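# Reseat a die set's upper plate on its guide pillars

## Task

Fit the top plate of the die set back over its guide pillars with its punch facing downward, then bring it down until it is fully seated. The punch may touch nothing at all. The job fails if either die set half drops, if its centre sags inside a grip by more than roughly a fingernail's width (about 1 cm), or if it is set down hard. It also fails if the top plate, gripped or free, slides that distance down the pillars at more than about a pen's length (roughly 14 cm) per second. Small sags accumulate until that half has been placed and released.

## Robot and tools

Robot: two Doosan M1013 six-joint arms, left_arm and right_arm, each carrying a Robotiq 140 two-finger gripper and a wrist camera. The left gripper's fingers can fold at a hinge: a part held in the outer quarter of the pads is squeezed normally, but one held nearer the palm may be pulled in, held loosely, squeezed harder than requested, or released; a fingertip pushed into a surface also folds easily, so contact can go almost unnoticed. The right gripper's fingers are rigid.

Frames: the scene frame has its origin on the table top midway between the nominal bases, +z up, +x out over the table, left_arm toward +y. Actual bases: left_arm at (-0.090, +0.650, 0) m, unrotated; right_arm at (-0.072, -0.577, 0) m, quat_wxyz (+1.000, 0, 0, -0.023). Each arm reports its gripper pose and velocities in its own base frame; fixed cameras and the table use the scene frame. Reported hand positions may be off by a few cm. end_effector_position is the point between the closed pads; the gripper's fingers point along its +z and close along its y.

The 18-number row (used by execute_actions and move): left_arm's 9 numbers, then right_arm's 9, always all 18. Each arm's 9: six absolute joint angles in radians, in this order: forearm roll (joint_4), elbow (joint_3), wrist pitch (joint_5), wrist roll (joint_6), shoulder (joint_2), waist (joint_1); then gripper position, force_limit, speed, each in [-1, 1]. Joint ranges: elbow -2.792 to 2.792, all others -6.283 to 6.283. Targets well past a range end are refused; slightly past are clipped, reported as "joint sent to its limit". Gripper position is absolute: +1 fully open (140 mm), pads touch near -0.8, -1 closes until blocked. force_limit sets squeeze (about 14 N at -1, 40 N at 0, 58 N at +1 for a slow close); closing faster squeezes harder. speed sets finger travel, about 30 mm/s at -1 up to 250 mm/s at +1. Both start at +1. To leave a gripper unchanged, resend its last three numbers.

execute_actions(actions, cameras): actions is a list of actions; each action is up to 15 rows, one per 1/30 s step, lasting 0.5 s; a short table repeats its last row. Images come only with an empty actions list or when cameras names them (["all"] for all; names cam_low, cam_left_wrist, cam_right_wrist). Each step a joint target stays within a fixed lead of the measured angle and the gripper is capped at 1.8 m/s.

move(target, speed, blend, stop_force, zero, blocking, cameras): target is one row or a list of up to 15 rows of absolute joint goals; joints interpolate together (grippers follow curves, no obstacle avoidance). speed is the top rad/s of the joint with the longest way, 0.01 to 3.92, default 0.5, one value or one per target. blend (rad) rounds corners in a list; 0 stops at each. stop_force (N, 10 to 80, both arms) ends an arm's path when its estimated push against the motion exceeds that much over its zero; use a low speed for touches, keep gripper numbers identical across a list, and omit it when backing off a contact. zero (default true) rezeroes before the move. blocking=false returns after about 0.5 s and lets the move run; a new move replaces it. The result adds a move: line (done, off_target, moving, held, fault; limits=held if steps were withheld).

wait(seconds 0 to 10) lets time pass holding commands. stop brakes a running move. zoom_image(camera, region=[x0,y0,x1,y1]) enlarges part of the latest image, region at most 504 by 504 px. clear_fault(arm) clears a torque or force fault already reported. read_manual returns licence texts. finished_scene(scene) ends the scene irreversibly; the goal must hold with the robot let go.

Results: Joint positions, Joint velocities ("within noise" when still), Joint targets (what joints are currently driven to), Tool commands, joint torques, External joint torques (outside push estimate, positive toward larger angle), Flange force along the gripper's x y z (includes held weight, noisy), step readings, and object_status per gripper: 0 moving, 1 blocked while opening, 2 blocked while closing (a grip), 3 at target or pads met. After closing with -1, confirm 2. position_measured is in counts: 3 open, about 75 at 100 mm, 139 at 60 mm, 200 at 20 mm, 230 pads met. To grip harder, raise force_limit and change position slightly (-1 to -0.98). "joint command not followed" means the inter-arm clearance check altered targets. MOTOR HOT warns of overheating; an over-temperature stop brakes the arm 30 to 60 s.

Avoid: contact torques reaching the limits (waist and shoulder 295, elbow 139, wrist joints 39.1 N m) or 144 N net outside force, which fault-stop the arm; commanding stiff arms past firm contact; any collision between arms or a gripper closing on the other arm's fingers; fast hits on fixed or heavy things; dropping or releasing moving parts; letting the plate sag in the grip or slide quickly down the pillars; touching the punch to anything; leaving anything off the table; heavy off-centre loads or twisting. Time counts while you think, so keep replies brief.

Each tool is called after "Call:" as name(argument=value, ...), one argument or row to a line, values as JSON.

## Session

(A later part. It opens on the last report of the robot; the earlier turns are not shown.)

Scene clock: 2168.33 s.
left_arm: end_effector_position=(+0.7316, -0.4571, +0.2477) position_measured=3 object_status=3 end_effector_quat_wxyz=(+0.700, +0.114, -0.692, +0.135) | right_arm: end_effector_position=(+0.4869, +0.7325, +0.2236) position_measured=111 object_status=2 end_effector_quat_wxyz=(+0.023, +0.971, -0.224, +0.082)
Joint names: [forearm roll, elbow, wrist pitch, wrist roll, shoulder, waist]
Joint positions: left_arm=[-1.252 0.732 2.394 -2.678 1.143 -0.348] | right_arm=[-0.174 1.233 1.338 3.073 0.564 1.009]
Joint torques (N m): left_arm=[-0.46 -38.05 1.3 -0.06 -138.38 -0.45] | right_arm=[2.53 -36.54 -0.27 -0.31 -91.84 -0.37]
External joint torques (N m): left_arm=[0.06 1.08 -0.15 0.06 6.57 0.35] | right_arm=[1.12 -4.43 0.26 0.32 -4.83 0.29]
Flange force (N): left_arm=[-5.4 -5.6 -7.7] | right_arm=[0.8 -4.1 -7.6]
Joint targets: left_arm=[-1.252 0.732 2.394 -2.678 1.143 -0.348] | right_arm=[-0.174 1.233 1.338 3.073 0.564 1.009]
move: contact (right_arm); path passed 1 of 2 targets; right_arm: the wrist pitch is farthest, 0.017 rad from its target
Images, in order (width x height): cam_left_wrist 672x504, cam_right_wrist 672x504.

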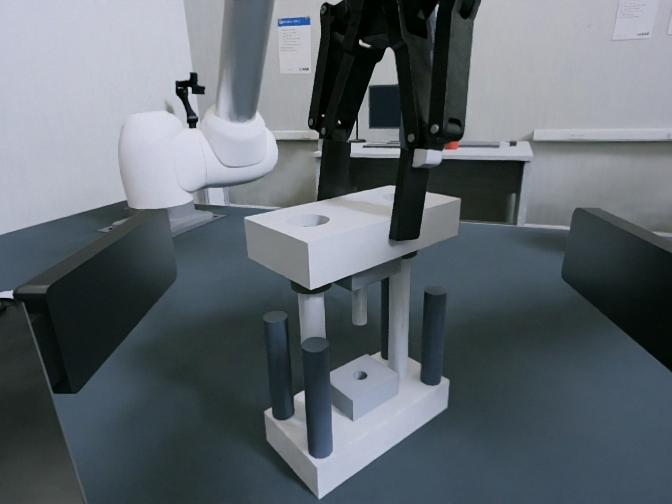

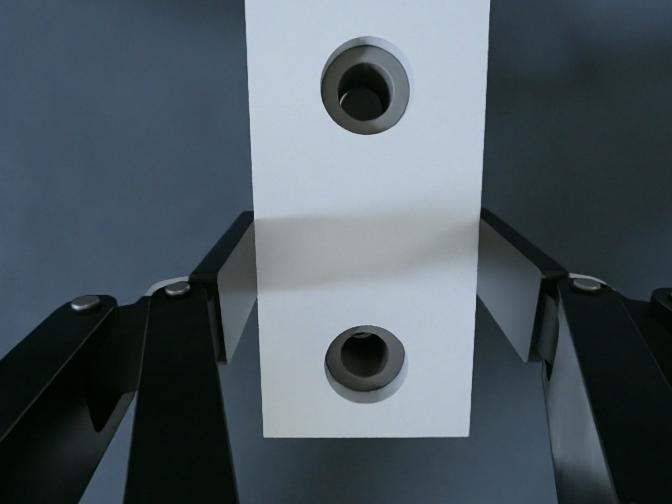

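Call:
move(
  target=[-1.252,0.732,2.394,-2.678,1.143,-0.348,1,1,-1,-0.1749,1.2464,1.3211,3.0761,0.5685,1.0087,-1,1,-1],
  speed=0.02,
  stop_force=15,
  cameras=["cam_left_wrist","cam_right_wrist"],
)

Call:
zoom_image(
  camera="cam_left_wrist",
  region=[280, 230, 360, 310],
)

Call:
zoom_image(
  camera="cam_left_wrist",
  region=[365, 220, 445, 300],
)

Scene clock: 2197.33 s.
left_arm: end_effector_position=(+0.7316, -0.4571, +0.2477) position_measured=3 object_status=3 end_effector_quat_wxyz=(+0.700, +0.114, -0.692, +0.135) | right_arm: end_effector_position=(+0.4869, +0.7326, +0.2230) position_measured=111 object_status=2 end_effector_quat_wxyz=(+0.023, +0.971, -0.224, +0.082)
Joint names: [forearm roll, elbow, wrist pitch, wrist roll, shoulder, waist]
Joint positions: left_arm=[-1.252 0.732 2.394 -2.678 1.143 -0.348] | right_arm=[-0.174 1.234 1.337 3.073 0.564 1.009]
Joint torques (N m): left_arm=[-0.51 -38.06 1.32 -0.04 -138.47 -0.68] | right_arm=[4.85 -26.38 -2.4 -0.51 -70.36 1.73]
External joint torques (N m): left_arm=[0.13 1.29 -0.17 0.03 7.22 1.08] | right_arm=[-1.2 -14.73 2.39 0.52 -26.82 -2]
Flange force (N): left_arm=[-6.0 -5.3 -8.5] | right_arm=[6.4 3.4 -31.1]
Joint targets: left_arm=[-1.252 0.732 2.394 -2.678 1.143 -0.348] | right_arm=[-0.174 1.234 1.337 3.073 0.564 1.009]
move: contact (right_arm); right_arm: the wrist pitch is farthest, 0.016 rad from its target
Images, in order (width x height): cam_left_wrist 672x504, cam_right_wrist 672x504.

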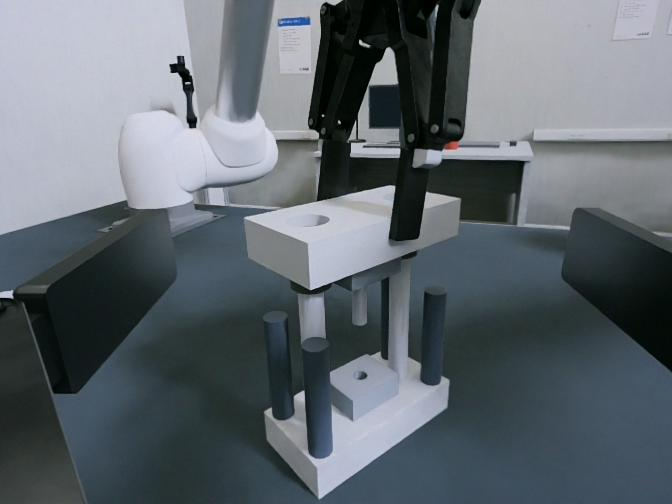

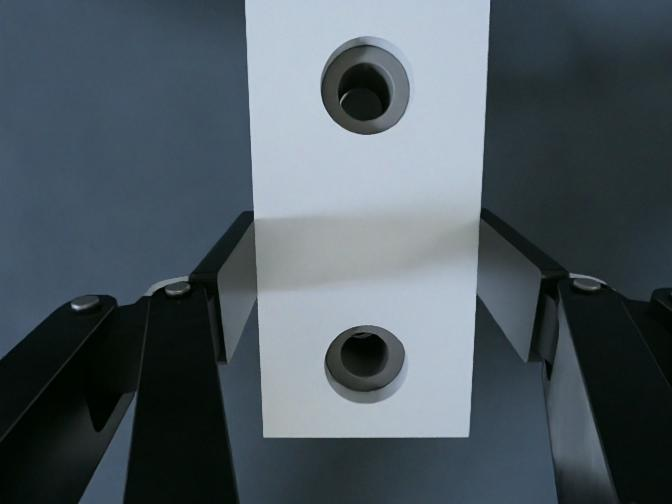

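Scaled by 6.300 from the camera's 672x504 image, which has a finer 960x720 frame.

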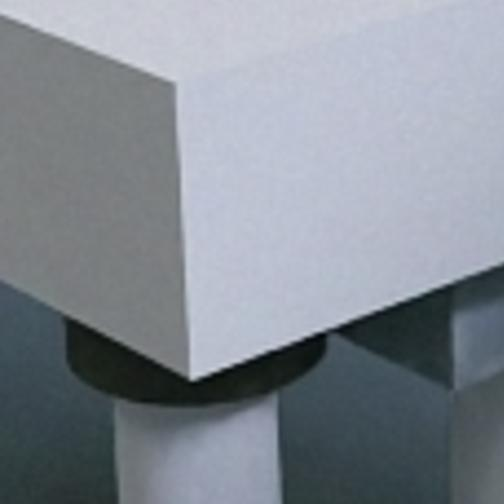

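Scaled by 6.300 from the camera's 672x504 image, which has a finer 960x720 frame.

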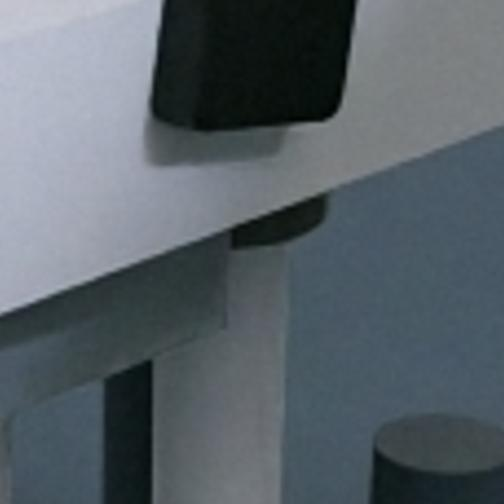

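Call:
move(
  target=[-1.252,0.732,2.394,-2.678,1.143,-0.348,1,1,-1,-0.1739,1.2299,1.3438,3.0715,0.5617,1.0083,-1,1,-1],
  speed=0.03,
  cameras=[],
)

Call:
move(
  target=[-1.252,0.732,2.394,-2.678,1.143,-0.348,1,1,-1,-0.1749,1.2474,1.3207,3.0757,0.5678,1.0083,-1,1,-1],
  speed=0.02,
  stop_force=18,
  cameras=["cam_left_wrist","cam_right_wrist"],
)

Call:
zoom_image(
  camera="cam_right_wrist",
  region=[310, 20, 430, 150],
)

Scene clock: 2218.87 s.
left_arm: end_effector_position=(+0.7316, -0.4571, +0.2477) position_measured=3 object_status=3 end_effector_quat_wxyz=(+0.700, +0.114, -0.692, +0.135) | right_arm: end_effector_position=(+0.4869, +0.7319, +0.2271) position_measured=111 object_status=2 end_effector_quat_wxyz=(+0.023, +0.971, -0.224, +0.081)
Joint names: [forearm roll, elbow, wrist pitch, wrist roll, shoulder, waist]
Joint positions: left_arm=[-1.252 0.732 2.394 -2.678 1.143 -0.348] | right_arm=[-0.174 1.23 1.344 3.072 0.562 1.008]
Joint torques (N m): left_arm=[-0.45 -38.13 1.33 -0.07 -138.48 -0.52] | right_arm=[2.13 -49.39 0 -0.29 -113.95 -1.15]
External joint torques (N m): left_arm=[0.04 1.31 -0.19 0.07 7.16 -0.11] | right_arm=[1.53 8.33 -0.01 0.29 17.33 1.04]
Flange force (N): left_arm=[-5.9 -6.1 -7.7] | right_arm=[-3.8 -6.9 16.3]
Joint targets: left_arm=[-1.252 0.732 2.394 -2.678 1.143 -0.348] | right_arm=[-0.174 1.230 1.344 3.071 0.562 1.008]
move: done
No camera images: "cameras" was empty.

Scene clock: 2219.73 s.
left_arm: end_effector_position=(+0.7316, -0.4571, +0.2477) position_measured=3 object_status=3 end_effector_quat_wxyz=(+0.700, +0.114, -0.692, +0.135) | right_arm: end_effector_position=(+0.4870, +0.7320, +0.2233) position_measured=111 object_status=2 end_effector_quat_wxyz=(+0.023, +0.971, -0.224, +0.082)
Joint names: [forearm roll, elbow, wrist pitch, wrist roll, shoulder, waist]
Joint positions: left_arm=[-1.252 0.732 2.394 -2.678 1.143 -0.348] | right_arm=[-0.174 1.234 1.337 3.073 0.563 1.008]
Joint torques (N m): left_arm=[-0.47 -38.1 1.31 -0.08 -138.61 -0.54] | right_arm=[3.13 -35.96 0.21 -0.32 -90.78 0.18]
External joint torques (N m): left_arm=[0.08 0.79 -0.15 0.08 5.76 0.73] | right_arm=[0.51 -4.74 -0.23 0.32 -4.98 -0.01]
Flange force (N): left_arm=[-4.7 -4.9 -7.5] | right_arm=[1.2 -4.1 -7.2]
Joint targets: left_arm=[-1.252 0.732 2.394 -2.678 1.143 -0.348] | right_arm=[-0.174 1.234 1.337 3.073 0.563 1.008]
move: contact (right_arm); right_arm: the wrist pitch is farthest, 0.017 rad from its target
Images, in order (width x height): cam_left_wrist 672x504, cam_right_wrist 672x504.

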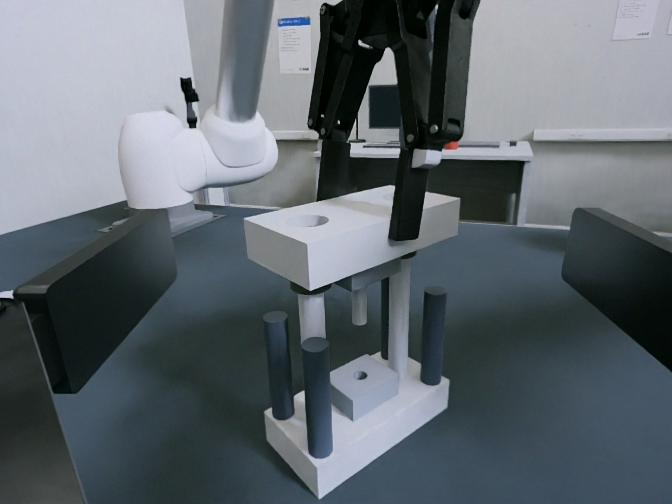

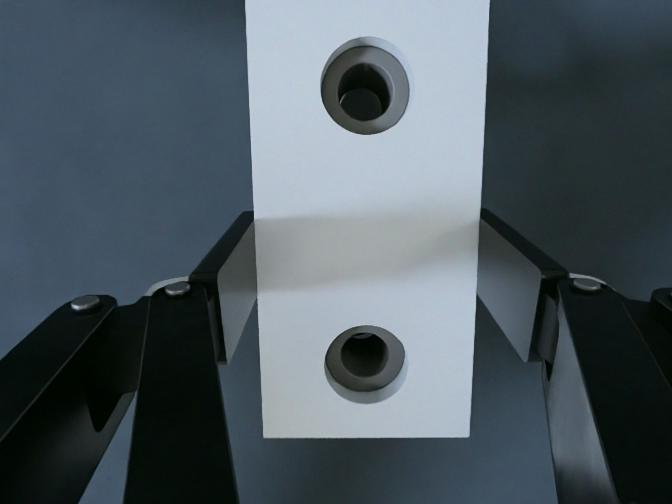

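Scaled by 3.877 from the camera's 672x504 image, which has a finer 960x720 frame.

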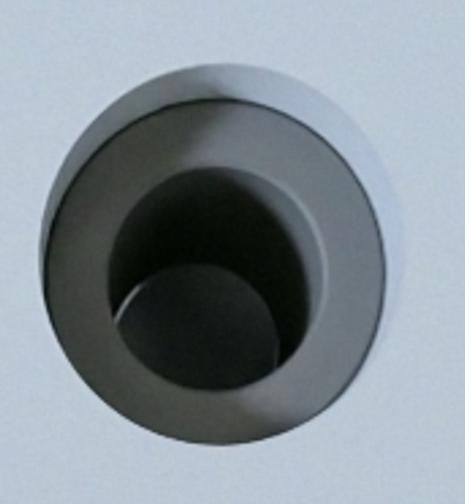

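Call:
move(
  target=[-1.252,0.732,2.394,-2.678,1.143,-0.348,1,1,-1,-0.1593,1.2296,1.3440,3.0617,0.5611,1.0014,-1,1,-1],
  speed=0.03,
  cameras=[],
)

Call:
move(
  target=[-1.252,0.732,2.394,-2.678,1.143,-0.348,1,1,-1,-0.1601,1.2471,1.3206,3.0654,0.5673,1.0014,-1,1,-1],
  speed=0.02,
  stop_force=18,
  cameras=["cam_left_wrist","cam_right_wrist"],
)

Call:
zoom_image(
  camera="cam_left_wrist",
  region=[280, 230, 360, 310],
)

Call:
zoom_image(
  camera="cam_left_wrist",
  region=[365, 220, 445, 300],
)

Call:
zoom_image(
  camera="cam_right_wrist",
  region=[310, 20, 430, 150],
)

Scene clock: 2252.87 s.
left_arm: end_effector_position=(+0.7316, -0.4571, +0.2477) position_measured=3 object_status=3 end_effector_quat_wxyz=(+0.700, +0.114, -0.692, +0.135) | right_arm: end_effector_position=(+0.4879, +0.7309, +0.2270) position_measured=111 object_status=2 end_effector_quat_wxyz=(+0.021, +0.971, -0.224, +0.075)
Joint names: [forearm roll, elbow, wrist pitch, wrist roll, shoulder, waist]
Joint positions: left_arm=[-1.252 0.732 2.394 -2.678 1.143 -0.348] | right_arm=[-0.159 1.23 1.344 3.062 0.561 1.001]
Joint torques (N m): left_arm=[-0.5 -37.96 1.32 -0.05 -138.47 -0.43] | right_arm=[2.13 -49.67 0.04 -0.31 -112.87 -0.83]
External joint torques (N m): left_arm=[0.09 0.84 -0.17 0.05 6.21 0.13] | right_arm=[1.56 8.58 -0.05 0.31 16.12 0.46]
Flange force (N): left_arm=[-5.1 -5.9 -7.8] | right_arm=[-3.1 -4.1 16.4]
Joint targets: left_arm=[-1.252 0.732 2.394 -2.678 1.143 -0.348] | right_arm=[-0.159 1.230 1.344 3.062 0.561 1.001]
move: done
No camera images: "cameras" was empty.

Scene clock: 2253.80 s.
left_arm: end_effector_position=(+0.7316, -0.4571, +0.2477) position_measured=3 object_status=3 end_effector_quat_wxyz=(+0.700, +0.114, -0.692, +0.135) | right_arm: end_effector_position=(+0.4881, +0.7311, +0.2227) position_measured=111 object_status=2 end_effector_quat_wxyz=(+0.021, +0.971, -0.224, +0.075)
Joint names: [forearm roll, elbow, wrist pitch, wrist roll, shoulder, waist]
Joint positions: left_arm=[-1.252 0.732 2.394 -2.678 1.143 -0.348] | right_arm=[-0.16 1.235 1.337 3.063 0.563 1.001]
Joint torques (N m): left_arm=[-0.49 -38.06 1.33 -0.08 -138.43 -0.53] | right_arm=[3.29 -35.1 0.06 -0.32 -89.92 0.29]
External joint torques (N m): left_arm=[0.12 1.21 -0.18 0.08 6.99 0.71] | right_arm=[0.4 -5.85 -0.08 0.32 -6.71 -0.41]
Flange force (N): left_arm=[-5.8 -5.4 -8.1] | right_arm=[1.9 -4.3 -9.4]
Joint targets: left_arm=[-1.252 0.732 2.394 -2.678 1.143 -0.348] | right_arm=[-0.160 1.235 1.337 3.063 0.563 1.001]
move: contact (right_arm); right_arm: the wrist pitch is farthest, 0.016 rad from its target
Images, in order (width x height): cam_left_wrist 672x504, cam_right_wrist 672x504.

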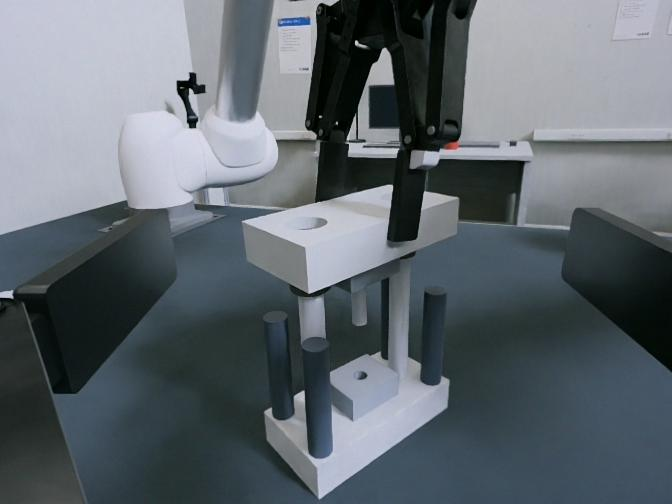

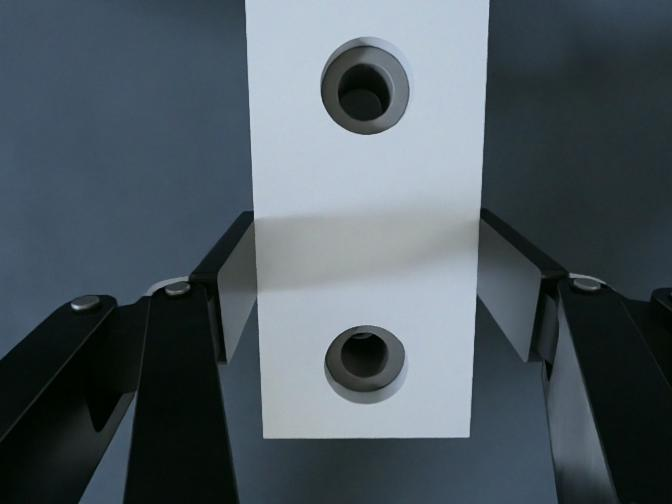

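Scaled by 6.300 from the camera's 672x504 image, which has a finer 960x720 frame.

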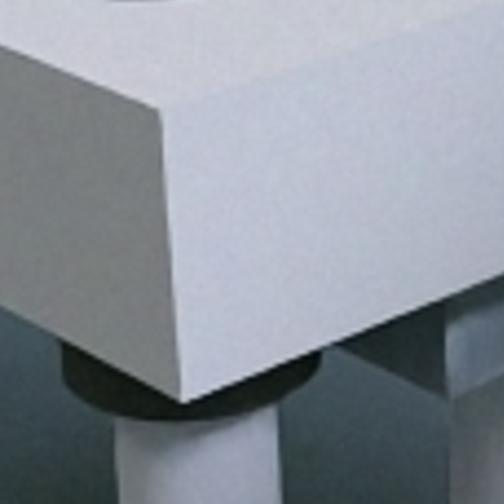

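Scaled by 6.300 from the camera's 672x504 image, which has a finer 960x720 frame.

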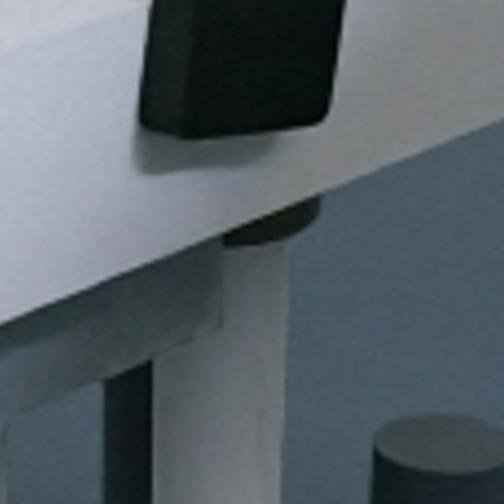

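Scaled by 3.877 from the camera's 672x504 image, which has a finer 960x720 frame.

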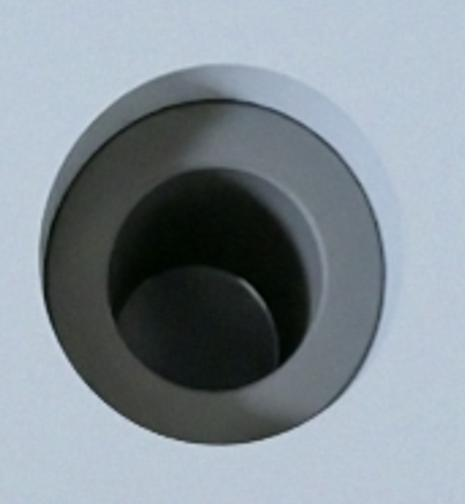

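Call:
move(
  target=[-1.252,0.732,2.394,-2.678,1.143,-0.348,1,1,-1,-0.1593,1.2299,1.3440,3.0628,0.5609,1.0025,-1,1,-1],
  speed=0.03,
  cameras=[],
)

Call:
move(
  target=[-1.252,0.732,2.394,-2.678,1.143,-0.348,1,1,-1,-0.1601,1.2474,1.3206,3.0665,0.5671,1.0025,-1,1,-1],
  speed=0.02,
  stop_force=18,
  cameras=["cam_left_wrist","cam_right_wrist"],
)

Call:
zoom_image(
  camera="cam_left_wrist",
  region=[280, 230, 360, 310],
)

Call:
zoom_image(
  camera="cam_left_wrist",
  region=[365, 220, 445, 300],
)

Call:
zoom_image(
  camera="cam_right_wrist",
  region=[310, 20, 430, 150],
)

Scene clock: 2272.97 s.
left_arm: end_effector_position=(+0.7316, -0.4571, +0.2477) position_measured=3 object_status=3 end_effector_quat_wxyz=(+0.700, +0.114, -0.692, +0.135) | right_arm: end_effector_position=(+0.4870, +0.7313, +0.2270) position_measured=111 object_status=2 end_effector_quat_wxyz=(+0.021, +0.971, -0.224, +0.075)
Joint names: [forearm roll, elbow, wrist pitch, wrist roll, shoulder, waist]
Joint positions: left_arm=[-1.252 0.732 2.394 -2.678 1.143 -0.348] | right_arm=[-0.159 1.23 1.344 3.063 0.561 1.003]
Joint torques (N m): left_arm=[-0.49 -38.02 1.34 -0.06 -138.44 -0.51] | right_arm=[2.23 -49.57 0 -0.38 -113.49 -1.42]
External joint torques (N m): left_arm=[0.07 0.74 -0.19 0.06 5.69 -0.31] | right_arm=[1.48 8.64 -0.01 0.38 17.19 1.69]
Flange force (N): left_arm=[-4.7 -5.8 -6.9] | right_arm=[-4.5 -5.9 16.6]
Joint targets: left_arm=[-1.252 0.732 2.394 -2.678 1.143 -0.348] | right_arm=[-0.159 1.230 1.344 3.063 0.561 1.002]
move: done
No camera images: "cameras" was empty.

Scene clock: 2273.87 s.
left_arm: end_effector_position=(+0.7316, -0.4571, +0.2477) position_measured=3 object_status=3 end_effector_quat_wxyz=(+0.700, +0.114, -0.692, +0.135) | right_arm: end_effector_position=(+0.4872, +0.7315, +0.2229) position_measured=111 object_status=2 end_effector_quat_wxyz=(+0.021, +0.971, -0.224, +0.075)
Joint names: [forearm roll, elbow, wrist pitch, wrist roll, shoulder, waist]
Joint positions: left_arm=[-1.252 0.732 2.394 -2.678 1.143 -0.348] | right_arm=[-0.16 1.235 1.337 3.064 0.563 1.003]
Joint torques (N m): left_arm=[-0.48 -37.97 1.33 -0.03 -138.58 -0.71] | right_arm=[6.56 -33.7 0.38 -0.15 -88.07 7.53]
External joint torques (N m): left_arm=[0.06 0.87 -0.18 0.03 6.38 0.06] | right_arm=[-2.86 -7.18 -0.4 0.15 -8.3 -7.4]
Flange force (N): left_arm=[-5.2 -6.2 -8.0] | right_arm=[10.3 -3.8 -9.6]
Joint targets: left_arm=[-1.252 0.732 2.394 -2.678 1.143 -0.348] | right_arm=[-0.160 1.235 1.337 3.064 0.563 1.003]
move: contact (right_arm); right_arm: the wrist pitch is farthest, 0.016 rad from its target
Images, in order (width x height): cam_left_wrist 672x504, cam_right_wrist 672x504.

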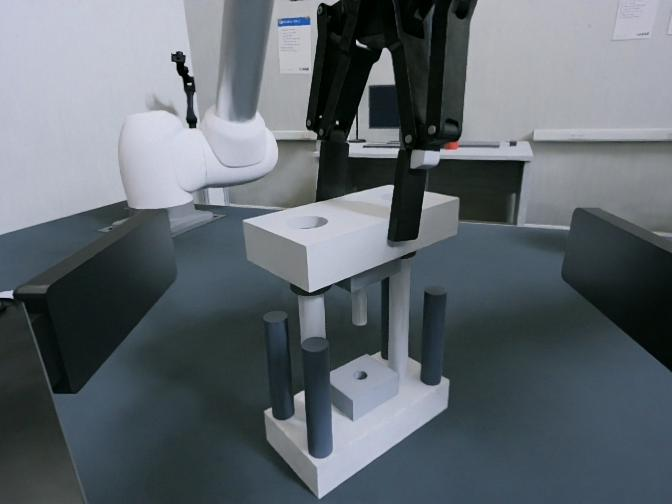

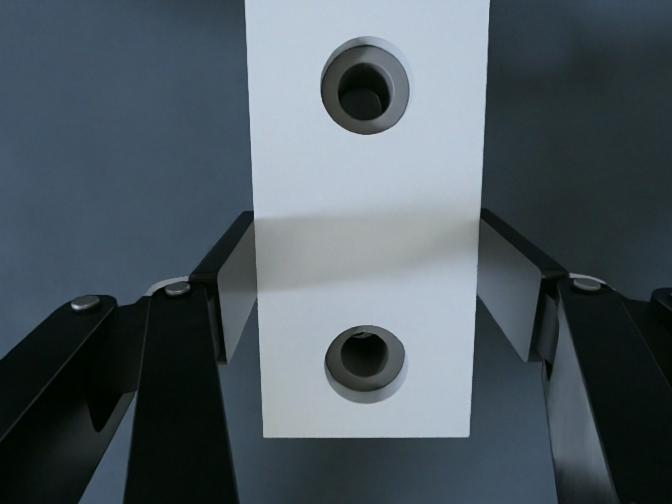

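Scaled by 6.300 from the camera's 672x504 image, which has a finer 960x720 frame.

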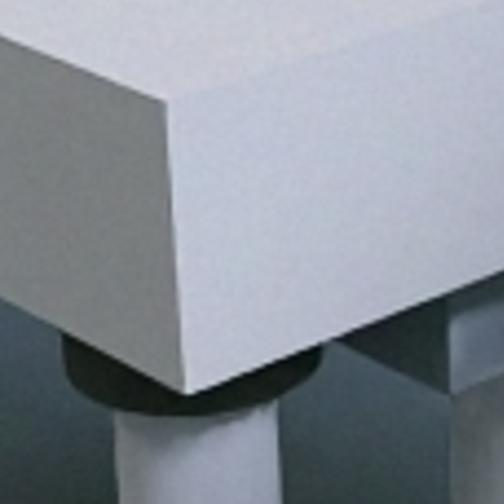

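Scaled by 6.300 from the camera's 672x504 image, which has a finer 960x720 frame.

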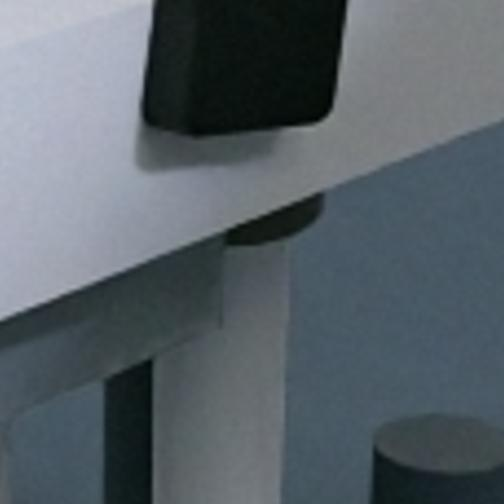

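Scaled by 3.877 from the camera's 672x504 image, which has a finer 960x720 frame.

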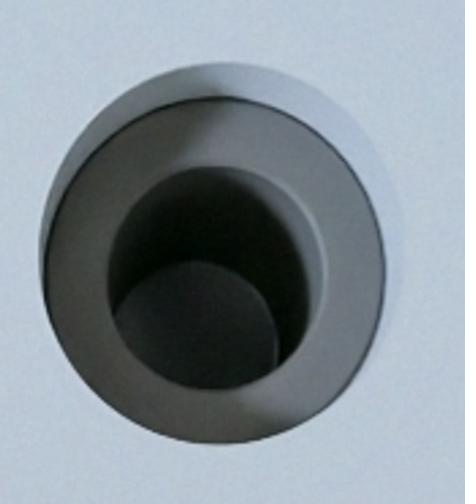

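Call:
execute_actions(
  actions=[
    [[-1.252,0.732,2.394,-2.678,1.143,-0.348,1,1,-1,-0.1595,1.2344,1.3372,3.0658,0.5633,1.0014,-1,1,-1]],
    [[-1.252,0.732,2.394,-2.678,1.143,-0.348,1,1,-1,-0.1595,1.2339,1.3374,3.0688,0.5636,1.0014,-1,1,-1]],
    [[-1.252,0.732,2.394,-2.678,1.143,-0.348,1,1,-1,-0.1595,1.2334,1.3376,3.0718,0.5639,1.0014,-1,1,-1]],
    [[-1.252,0.732,2.394,-2.678,1.143,-0.348,1,1,-1,-0.1595,1.2329,1.3378,3.0748,0.5642,1.0014,-1,1,-1]],
    [[-1.252,0.732,2.394,-2.678,1.143,-0.348,1,1,-1,-0.1595,1.2324,1.3380,3.0778,0.5645,1.0014,-1,1,-1]],
  ],
  cameras=["cam_left_wrist","cam_right_wrist"],
)

Call:
zoom_image(
  camera="cam_left_wrist",
  region=[365, 220, 445, 300],
)

Scene clock: 2305.80 s.
left_arm: end_effector_position=(+0.7316, -0.4571, +0.2477) position_measured=3 object_status=3 end_effector_quat_wxyz=(+0.700, +0.114, -0.692, +0.135) | right_arm: end_effector_position=(+0.4884, +0.7317, +0.2224) position_measured=111 object_status=2 end_effector_quat_wxyz=(+0.021, +0.970, -0.232, +0.075)
Joint names: [forearm roll, elbow, wrist pitch, wrist roll, shoulder, waist]
Joint positions: left_arm=[-1.252 0.732 2.394 -2.678 1.143 -0.348] | right_arm=[-0.159 1.232 1.338 3.078 0.565 1.001]
Joint torques (N m): left_arm=[-0.47 -37.89 1.31 -0.08 -138.53 -0.53] | right_arm=[1.87 -48.62 0.55 -0.26 -113.14 -1.33]
External joint torques (N m): left_arm=[0.06 0.67 -0.15 0.08 5.93 0.17] | right_arm=[1.83 7.75 -0.57 0.26 16.64 1.74]
External joint torques at the end of the 1st action: left_arm=[0.05 1.24 -0.22 0.06 7.14 -0.4] | right_arm=[-0.06 -8.45 0.08 0.14 -11.39 -1.07]
External joint torques at the end of the 2nd action: left_arm=[0.08 0.99 -0.18 0.08 6.56 0] | right_arm=[0.06 -8.22 0.24 0.12 -11.19 -0.83]
External joint torques at the end of the 3rd action: left_arm=[0.05 0.87 -0.2 0.06 6.03 -0.65] | right_arm=[0.16 -7.75 0.05 0.27 -10.85 -1.78]
External joint torques at the end of the 4th action: left_arm=[0.08 0.93 -0.2 0.11 5.83 0.13] | right_arm=[0.56 -6.37 0.49 0.19 -9.05 0.6]
Flange force (N): left_arm=[-4.8 -6.0 -7.9] | right_arm=[-4.3 -6.7 16.2]
Flange force at the end of the 1st action (N): left_arm=[-5.9 -6.5 -7.7] | right_arm=[3.5 -3.5 -14.4]
Flange force at the end of the 2nd action (N): left_arm=[-5.4 -6.0 -7.7] | right_arm=[3.2 -3.4 -14.4]
Flange force at the end of the 3rd action (N): left_arm=[-5.0 -6.2 -6.9] | right_arm=[4.0 -2.4 -13.2]
Flange force at the end of the 4th action (N): left_arm=[-4.9 -5.0 -6.6] | right_arm=[1.0 -2.5 -12.0]
Joint targets: left_arm=[-1.252 0.732 2.394 -2.678 1.143 -0.348] | right_arm=[-0.159 1.232 1.338 3.078 0.565 1.001]
Step readings (joint positions of left_arm | right_arm; steps 1 to 15: 1st action; 16 to 30: 2nd action; 31 to 45: 3rd action; 46 to 60: 4th action; 61 to 75: 5th action):
0: [-1.252 0.732 2.394 -2.678 1.143 -0.348] | [-0.160 1.235 1.337 3.064 0.563 1.003]
1: [-1.252 0.732 2.394 -2.678 1.143 -0.348] | [-0.160 1.235 1.337 3.064 0.563 1.003]
2: [-1.252 0.732 2.394 -2.678 1.143 -0.348] | [-0.159 1.235 1.337 3.065 0.563 1.002]
4: [-1.252 0.732 2.394 -2.678 1.143 -0.348] | [-0.159 1.234 1.337 3.066 0.563 1.001]
8: [-1.252 0.732 2.394 -2.678 1.143 -0.348] | [-0.159 1.234 1.337 3.066 0.563 1.001]
15: [-1.252 0.732 2.394 -2.678 1.143 -0.348] | [-0.159 1.234 1.337 3.066 0.563 1.001]
16: [-1.252 0.732 2.394 -2.678 1.143 -0.348] | [-0.159 1.234 1.337 3.066 0.563 1.001]
17: [-1.252 0.732 2.394 -2.678 1.143 -0.348] | [-0.159 1.234 1.337 3.068 0.563 1.001]
19: [-1.252 0.732 2.394 -2.678 1.143 -0.348] | [-0.160 1.234 1.337 3.069 0.564 1.001]
23: [-1.252 0.732 2.394 -2.678 1.143 -0.348] | [-0.160 1.234 1.337 3.069 0.564 1.001]
30: [-1.252 0.732 2.394 -2.678 1.143 -0.348] | [-0.160 1.234 1.337 3.069 0.564 1.001]
31: [-1.252 0.732 2.394 -2.678 1.143 -0.348] | [-0.160 1.234 1.337 3.069 0.564 1.001]
32: [-1.252 0.732 2.394 -2.678 1.143 -0.348] | [-0.160 1.234 1.338 3.071 0.564 1.001]
34: [-1.252 0.732 2.394 -2.678 1.143 -0.348] | [-0.160 1.233 1.338 3.072 0.564 1.001]
38: [-1.252 0.732 2.394 -2.678 1.143 -0.348] | [-0.160 1.233 1.338 3.072 0.564 1.001]
45: [-1.252 0.732 2.394 -2.678 1.143 -0.348] | [-0.160 1.233 1.338 3.072 0.564 1.001]
46: [-1.252 0.732 2.394 -2.678 1.143 -0.348] | [-0.160 1.233 1.338 3.072 0.564 1.001]
47: [-1.252 0.732 2.394 -2.678 1.143 -0.348] | [-0.160 1.233 1.338 3.074 0.564 1.001]
49: [-1.252 0.732 2.394 -2.678 1.143 -0.348] | [-0.160 1.233 1.338 3.075 0.564 1.001]
53: [-1.252 0.732 2.394 -2.678 1.143 -0.348] | [-0.160 1.233 1.338 3.075 0.564 1.001]
60: [-1.252 0.732 2.394 -2.678 1.143 -0.348] | [-0.160 1.233 1.338 3.075 0.564 1.001]
61: [-1.252 0.732 2.394 -2.678 1.143 -0.348] | [-0.160 1.233 1.338 3.075 0.564 1.001]
62: [-1.252 0.732 2.394 -2.678 1.143 -0.348] | [-0.160 1.233 1.338 3.077 0.564 1.001]
64: [-1.252 0.732 2.394 -2.678 1.143 -0.348] | [-0.159 1.232 1.338 3.078 0.565 1.001]
68: [-1.252 0.732 2.394 -2.678 1.143 -0.348] | [-0.159 1.232 1.338 3.078 0.565 1.001]
75: [-1.252 0.732 2.394 -2.678 1.143 -0.348] | [-0.159 1.232 1.338 3.078 0.565 1.001]
Images, in order (width x height): cam_left_wrist 672x504, cam_right_wrist 672x504.

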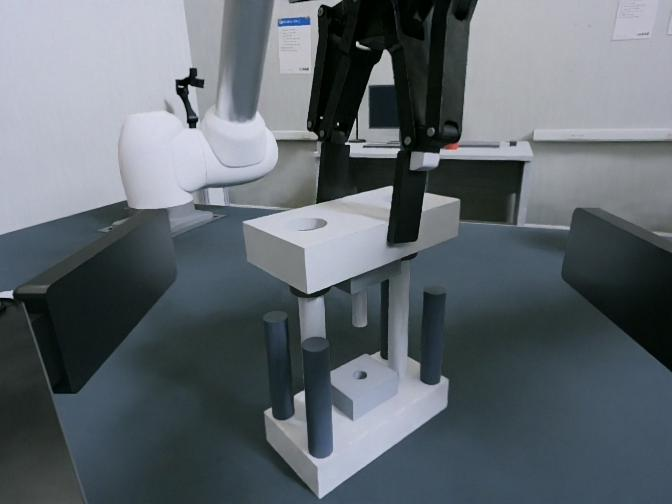

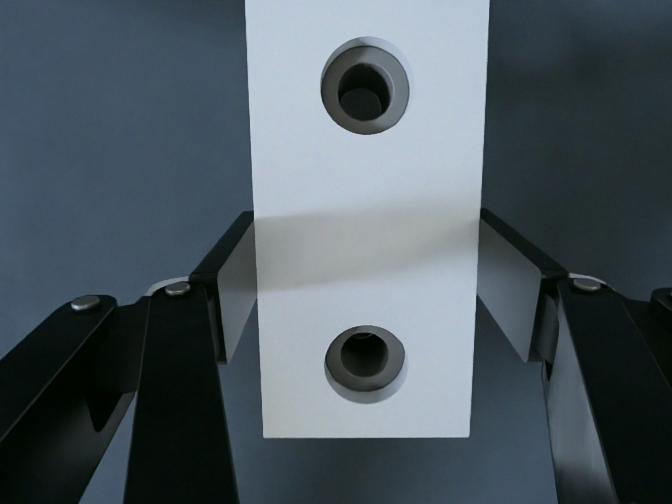

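Scaled by 6.300 from the camera's 672x504 image, which has a finer 960x720 frame.

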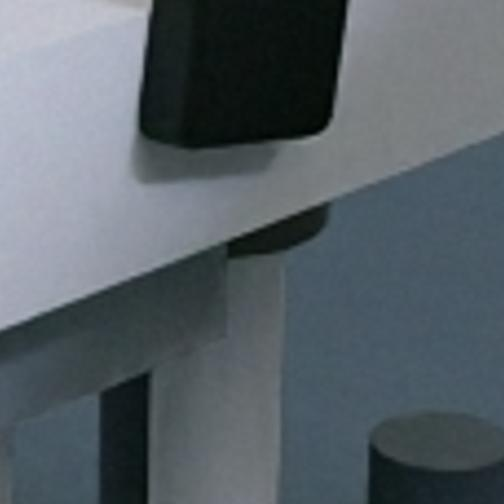

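Call:
move(
  target=[-1.252,0.732,2.394,-2.678,1.143,-0.348,1,1,-1,-0.1603,1.2502,1.3143,3.0814,0.5705,1.0014,-1,1,-1],
  speed=0.02,
  stop_force=20,
  cameras=["cam_left_wrist","cam_right_wrist"],
)

Scene clock: 2327.10 s.
left_arm: end_effector_position=(+0.7316, -0.4571, +0.2477) position_measured=3 object_status=3 end_effector_quat_wxyz=(+0.700, +0.114, -0.692, +0.135) | right_arm: end_effector_position=(+0.4885, +0.7318, +0.2168) position_measured=111 object_status=2 end_effector_quat_wxyz=(+0.021, +0.970, -0.232, +0.075)
Joint names: [forearm roll, elbow, wrist pitch, wrist roll, shoulder, waist]
Joint positions: left_arm=[-1.252 0.732 2.394 -2.678 1.143 -0.348] | right_arm=[-0.16 1.239 1.329 3.079 0.567 1.001]
Joint torques (N m): left_arm=[-0.48 -38.06 1.37 -0.07 -138.41 -0.45] | right_arm=[-0.41 -37.84 -0.64 -0.38 -92.38 -12.7]
External joint torques (N m): left_arm=[0.06 1.28 -0.24 0.07 7.21 -0.26] | right_arm=[4.11 -3.15 0.62 0.38 -4.78 12.71]
Flange force (N): left_arm=[-6.0 -6.3 -7.7] | right_arm=[-13.6 -2.7 -9.0]
Joint targets: left_arm=[-1.252 0.732 2.394 -2.678 1.143 -0.348] | right_arm=[-0.160 1.239 1.329 3.079 0.567 1.001]
move: contact (right_arm); right_arm: the wrist pitch is farthest, 0.014 rad from its target
Images, in order (width x height): cam_left_wrist 672x504, cam_right_wrist 672x504.

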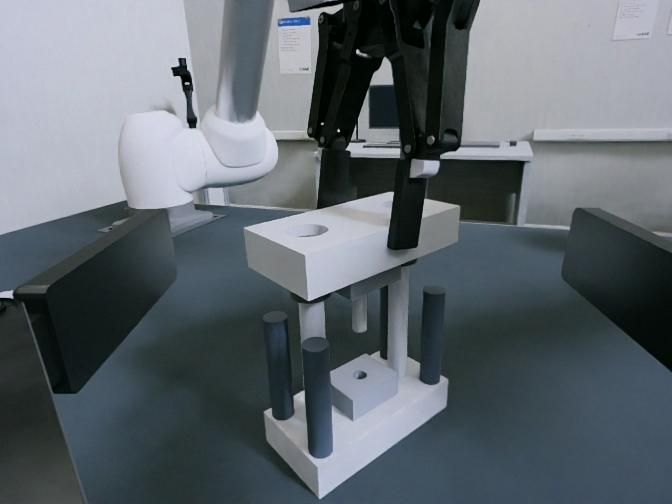

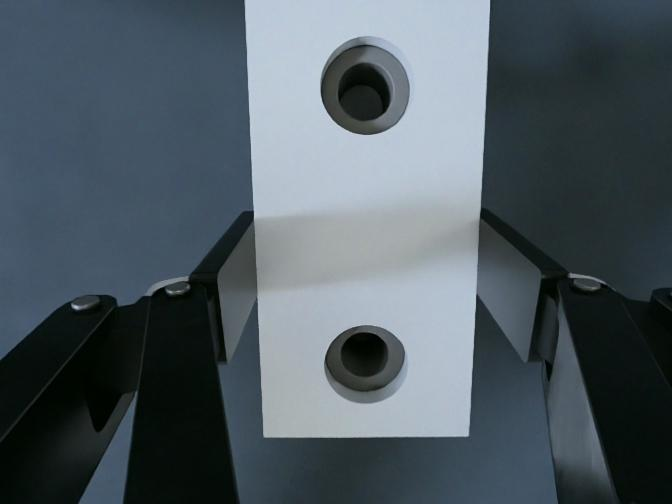

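Call:
move(
  target=[
    [-1.252,0.732,2.394,-2.678,1.143,-0.348,1,1,-1,-0.160,1.2385,1.3300,3.0801,0.5667,1.0020,-1,1,-1],
  ],
  speed=0.02,
  cameras=[],
)

Call:
move(
  target=[-1.252,0.732,2.394,-2.678,1.143,-0.348,1,1,-1,-0.1603,1.2502,1.3143,3.0824,0.5705,1.0024,-1,1,-1],
  speed=0.02,
  stop_force=20,
  cameras=["cam_left_wrist","cam_right_wrist"],
)

Call:
zoom_image(
  camera="cam_left_wrist",
  region=[230, 170, 480, 380],
)

Scene clock: 2342.27 s.
left_arm: end_effector_position=(+0.7316, -0.4571, +0.2477) position_measured=3 object_status=3 end_effector_quat_wxyz=(+0.700, +0.114, -0.692, +0.135) | right_arm: end_effector_position=(+0.4881, +0.7320, +0.2172) position_measured=111 object_status=2 end_effector_quat_wxyz=(+0.021, +0.970, -0.232, +0.075)
Joint names: [forearm roll, elbow, wrist pitch, wrist roll, shoulder, waist]
Joint positions: left_arm=[-1.252 0.732 2.394 -2.678 1.143 -0.348] | right_arm=[-0.16 1.239 1.33 3.08 0.567 1.002]
Joint torques (N m): left_arm=[-0.46 -37.98 1.36 -0.04 -138.41 -0.45] | right_arm=[2.46 -46 1.78 -0.06 -111.2 -2.87]
External joint torques (N m): left_arm=[0.08 1.08 -0.21 0.04 6.81 0.71] | right_arm=[1.24 5.22 -1.8 0.06 14.56 3.33]
Flange force (N): left_arm=[-5.6 -5.7 -8.3] | right_arm=[-5.3 -8.9 14.1]
Joint targets: left_arm=[-1.252 0.732 2.394 -2.678 1.143 -0.348] | right_arm=[-0.160 1.238 1.330 3.080 0.567 1.002]
move: done
No camera images: "cameras" was empty.

Scene clock: 2342.93 s.
left_arm: end_effector_position=(+0.7316, -0.4571, +0.2477) position_measured=3 object_status=3 end_effector_quat_wxyz=(+0.700, +0.114, -0.692, +0.135) | right_arm: end_effector_position=(+0.4880, +0.7321, +0.2164) position_measured=111 object_status=2 end_effector_quat_wxyz=(+0.021, +0.970, -0.232, +0.075)
Joint names: [forearm roll, elbow, wrist pitch, wrist roll, shoulder, waist]
Joint positions: left_arm=[-1.252 0.732 2.394 -2.678 1.143 -0.348] | right_arm=[-0.16 1.24 1.328 3.08 0.567 1.002]
Joint torques (N m): left_arm=[-0.48 -37.94 1.32 -0.07 -138.35 -0.51] | right_arm=[3.15 -38 -0.72 -0.14 -93.2 -4.81]
External joint torques (N m): left_arm=[0.08 0.94 -0.17 0.07 6.45 0.15] | right_arm=[0.56 -3.06 0.71 0.14 -4.23 4.91]
Flange force (N): left_arm=[-5.3 -5.9 -7.8] | right_arm=[-4.7 -2.4 -7.3]
Joint targets: left_arm=[-1.252 0.732 2.394 -2.678 1.143 -0.348] | right_arm=[-0.160 1.240 1.328 3.080 0.567 1.002]
move: contact (right_arm); right_arm: the wrist pitch is farthest, 0.014 rad from its target
Images, in order (width x height): cam_left_wrist 672x504, cam_right_wrist 672x504.

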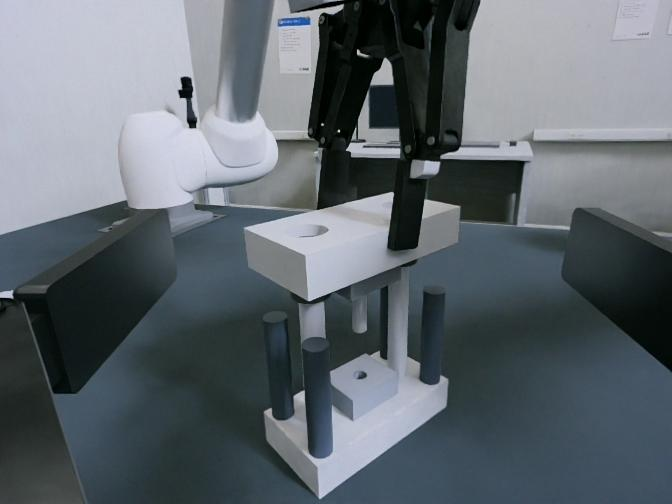

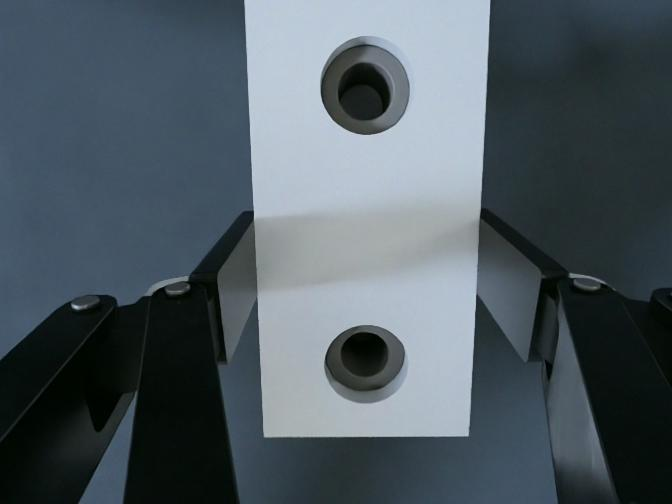

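Scaled by 2.016 from the camera's 672x504 image, which has a finer 960x720 frame.

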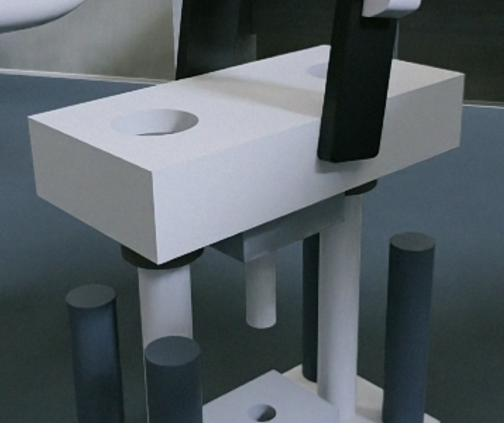

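Call:
move(
  target=[
    [-1.252,0.732,2.394,-2.678,1.143,-0.348,1,1,-1,-0.172,1.2385,1.3300,3.0880,0.5667,1.0073,-1,1,-1],
  ],
  speed=0.02,
  cameras=[],
)

Call:
move(
  target=[-1.252,0.732,2.394,-2.678,1.143,-0.348,1,1,-1,-0.1725,1.2502,1.3143,3.0903,0.5705,1.0077,-1,1,-1],
  speed=0.02,
  stop_force=20,
  cameras=[],
)

Scene clock: 2365.53 s.
left_arm: end_effector_position=(+0.7316, -0.4571, +0.2477) position_measured=3 object_status=3 end_effector_quat_wxyz=(+0.700, +0.114, -0.692, +0.135) | right_arm: end_effector_position=(+0.4875, +0.7327, +0.2177) position_measured=111 object_status=2 end_effector_quat_wxyz=(+0.022, +0.969, -0.232, +0.080)
Joint names: [forearm roll, elbow, wrist pitch, wrist roll, shoulder, waist]
Joint positions: left_arm=[-1.252 0.732 2.394 -2.678 1.143 -0.348] | right_arm=[-0.172 1.239 1.33 3.088 0.567 1.007]
Joint torques (N m): left_arm=[-0.44 -37.89 1.33 -0.05 -138.62 -0.46] | right_arm=[0.14 -63.02 0.18 -0.35 -136.07 -0.76]
External joint torques (N m): left_arm=[0.05 0.73 -0.17 0.04 6.21 0.29] | right_arm=[3.49 22.47 -0.19 0.35 40.11 0.78]
Flange force (N): left_arm=[-5.0 -6.2 -8.4] | right_arm=[-8.0 -6.7 42.2]
Joint targets: left_arm=[-1.252 0.732 2.394 -2.678 1.143 -0.348] | right_arm=[-0.172 1.238 1.330 3.088 0.567 1.007]
move: done
No camera images: "cameras" was empty.

Scene clock: 2366.23 s.
left_arm: end_effector_position=(+0.7316, -0.4571, +0.2477) position_measured=3 object_status=3 end_effector_quat_wxyz=(+0.700, +0.114, -0.692, +0.135) | right_arm: end_effector_position=(+0.4875, +0.7328, +0.2167) position_measured=111 object_status=2 end_effector_quat_wxyz=(+0.022, +0.969, -0.232, +0.081)
Joint names: [forearm roll, elbow, wrist pitch, wrist roll, shoulder, waist]
Joint positions: left_arm=[-1.252 0.732 2.394 -2.678 1.143 -0.348] | right_arm=[-0.172 1.24 1.327 3.088 0.567 1.007]
Joint torques (N m): left_arm=[-0.5 -38 1.34 -0.06 -138.38 -0.56] | right_arm=[1.46 -49.84 -3.19 -0.27 -107.25 -3.07]
External joint torques (N m): left_arm=[0.12 0.91 -0.17 0.05 6.19 0.91] | right_arm=[2.21 8.92 3.18 0.27 9.99 3.4]
Flange force (N): left_arm=[-5.1 -5.1 -7.9] | right_arm=[-6.5 3.5 8.6]
Joint targets: left_arm=[-1.252 0.732 2.394 -2.678 1.143 -0.348] | right_arm=[-0.172 1.240 1.327 3.088 0.567 1.007]
move: contact (right_arm); right_arm: the wrist pitch is farthest, 0.013 rad from its target
No camera images: "cameras" was empty.

Call:
move(
  target=[-1.252,0.732,2.394,-2.678,1.143,-0.348,1,1,-1,-0.1725,1.2502,1.3143,3.0903,0.5705,1.0077,-1,1,-1],
  speed=0.02,
  stop_force=20,
  cameras=["cam_left_wrist"],
)

Call:
zoom_image(
  camera="cam_left_wrist",
  region=[230, 170, 480, 380],
)

Scene clock: 2375.17 s.
left_arm: end_effector_position=(+0.7316, -0.4571, +0.2477) position_measured=3 object_status=3 end_effector_quat_wxyz=(+0.700, +0.114, -0.692, +0.135) | right_arm: end_effector_position=(+0.4875, +0.7329, +0.2143) position_measured=111 object_status=2 end_effector_quat_wxyz=(+0.022, +0.969, -0.232, +0.081)
Joint names: [forearm roll, elbow, wrist pitch, wrist roll, shoulder, waist]
Joint positions: left_arm=[-1.252 0.732 2.394 -2.678 1.143 -0.348] | right_arm=[-0.172 1.243 1.323 3.089 0.568 1.007]
Joint torques (N m): left_arm=[-0.49 -37.96 1.34 -0.06 -138.32 -0.76] | right_arm=[0.72 -38.69 -4.53 -0.5 -85.7 -10.08]
External joint torques (N m): left_arm=[0.09 0.83 -0.18 0.06 6 0.47] | right_arm=[2.91 -2.2 4.51 0.5 -11.38 9.61]
Flange force (N): left_arm=[-4.9 -5.4 -7.6] | right_arm=[-10.2 7.3 -16.3]
Joint targets: left_arm=[-1.252 0.732 2.394 -2.678 1.143 -0.348] | right_arm=[-0.172 1.243 1.323 3.089 0.568 1.007]
move: contact (right_arm)
Images, in order (width x height): cam_left_wrist 672x504.

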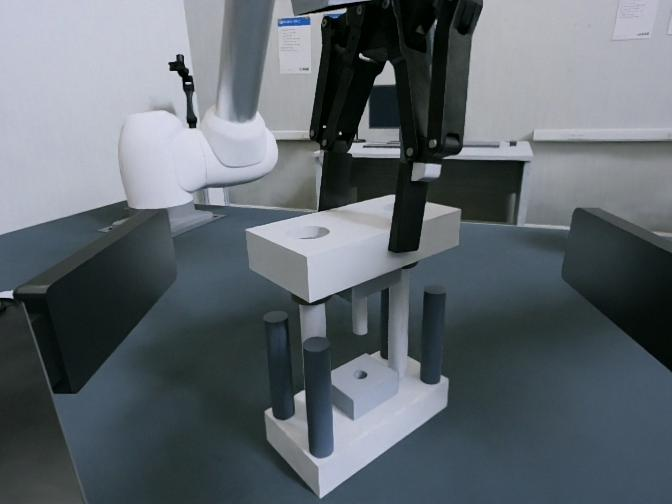

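Scaled by 2.016 from the camera's 672x504 image, which has a finer 960x720 frame.

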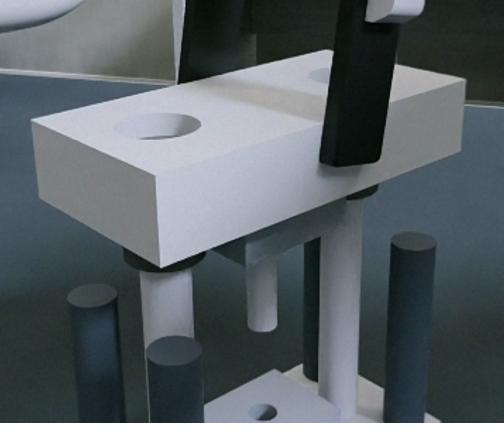

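Call:
move(
  target=[
    [-1.252,0.732,2.394,-2.678,1.143,-0.348,1,1,-1,-0.172,1.2440,1.3232,3.0892,0.5669,1.0078,-1,1,-1],
  ],
  speed=0.02,
  cameras=[],
)

Call:
move(
  target=[-1.252,0.732,2.394,-2.678,1.143,-0.348,1,1,-1,-0.1734,1.2690,1.2900,3.0945,0.5762,1.0080,-1,1,-1],
  speed=0.02,
  stop_force=20,
  cameras=[],
)

Scene clock: 2392.03 s.
left_arm: end_effector_position=(+0.7316, -0.4571, +0.2477) position_measured=3 object_status=3 end_effector_quat_wxyz=(+0.700, +0.114, -0.692, +0.135) | right_arm: end_effector_position=(+0.4869, +0.7327, +0.2146) position_measured=111 object_status=2 end_effector_quat_wxyz=(+0.022, +0.969, -0.232, +0.081)
Joint names: [forearm roll, elbow, wrist pitch, wrist roll, shoulder, waist]
Joint positions: left_arm=[-1.252 0.732 2.394 -2.678 1.143 -0.348] | right_arm=[-0.172 1.244 1.323 3.089 0.567 1.008]
Joint torques (N m): left_arm=[-0.47 -37.99 1.33 -0.05 -138.23 -0.86] | right_arm=[3.28 -46.1 -0.94 -0.43 -104.36 -0.17]
External joint torques (N m): left_arm=[0.04 0.81 -0.18 0.05 5.8 0.08] | right_arm=[0.36 5.29 0.92 0.43 7.64 0.11]
Flange force (N): left_arm=[-4.7 -5.5 -7.2] | right_arm=[-2.1 0.5 7.8]
Joint targets: left_arm=[-1.252 0.732 2.394 -2.678 1.143 -0.348] | right_arm=[-0.172 1.244 1.323 3.089 0.567 1.008]
move: done
No camera images: "cameras" was empty.

Scene clock: 2392.73 s.
left_arm: end_effector_position=(+0.7316, -0.4571, +0.2477) position_measured=3 object_status=3 end_effector_quat_wxyz=(+0.700, +0.114, -0.692, +0.135) | right_arm: end_effector_position=(+0.4868, +0.7328, +0.2134) position_measured=111 object_status=2 end_effector_quat_wxyz=(+0.021, +0.969, -0.232, +0.081)
Joint names: [forearm roll, elbow, wrist pitch, wrist roll, shoulder, waist]
Joint positions: left_arm=[-1.252 0.732 2.394 -2.678 1.143 -0.348] | right_arm=[-0.172 1.246 1.32 3.09 0.567 1.008]
Joint torques (N m): left_arm=[-0.46 -37.93 1.32 -0.07 -138.46 -0.59] | right_arm=[4.02 -37.47 -3.46 -0.6 -85.56 -1.1]
External joint torques (N m): left_arm=[0.09 0.9 -0.16 0.06 6.44 1] | right_arm=[-0.39 -3.14 3.44 0.6 -10.66 1.01]
Flange force (N): left_arm=[-5.3 -5.4 -8.5] | right_arm=[-0.6 5.7 -13.5]
Joint targets: left_arm=[-1.252 0.732 2.394 -2.678 1.143 -0.348] | right_arm=[-0.172 1.246 1.321 3.090 0.567 1.008]
move: contact (right_arm); right_arm: the wrist pitch is farthest, 0.030 rad from its target
No camera images: "cameras" was empty.


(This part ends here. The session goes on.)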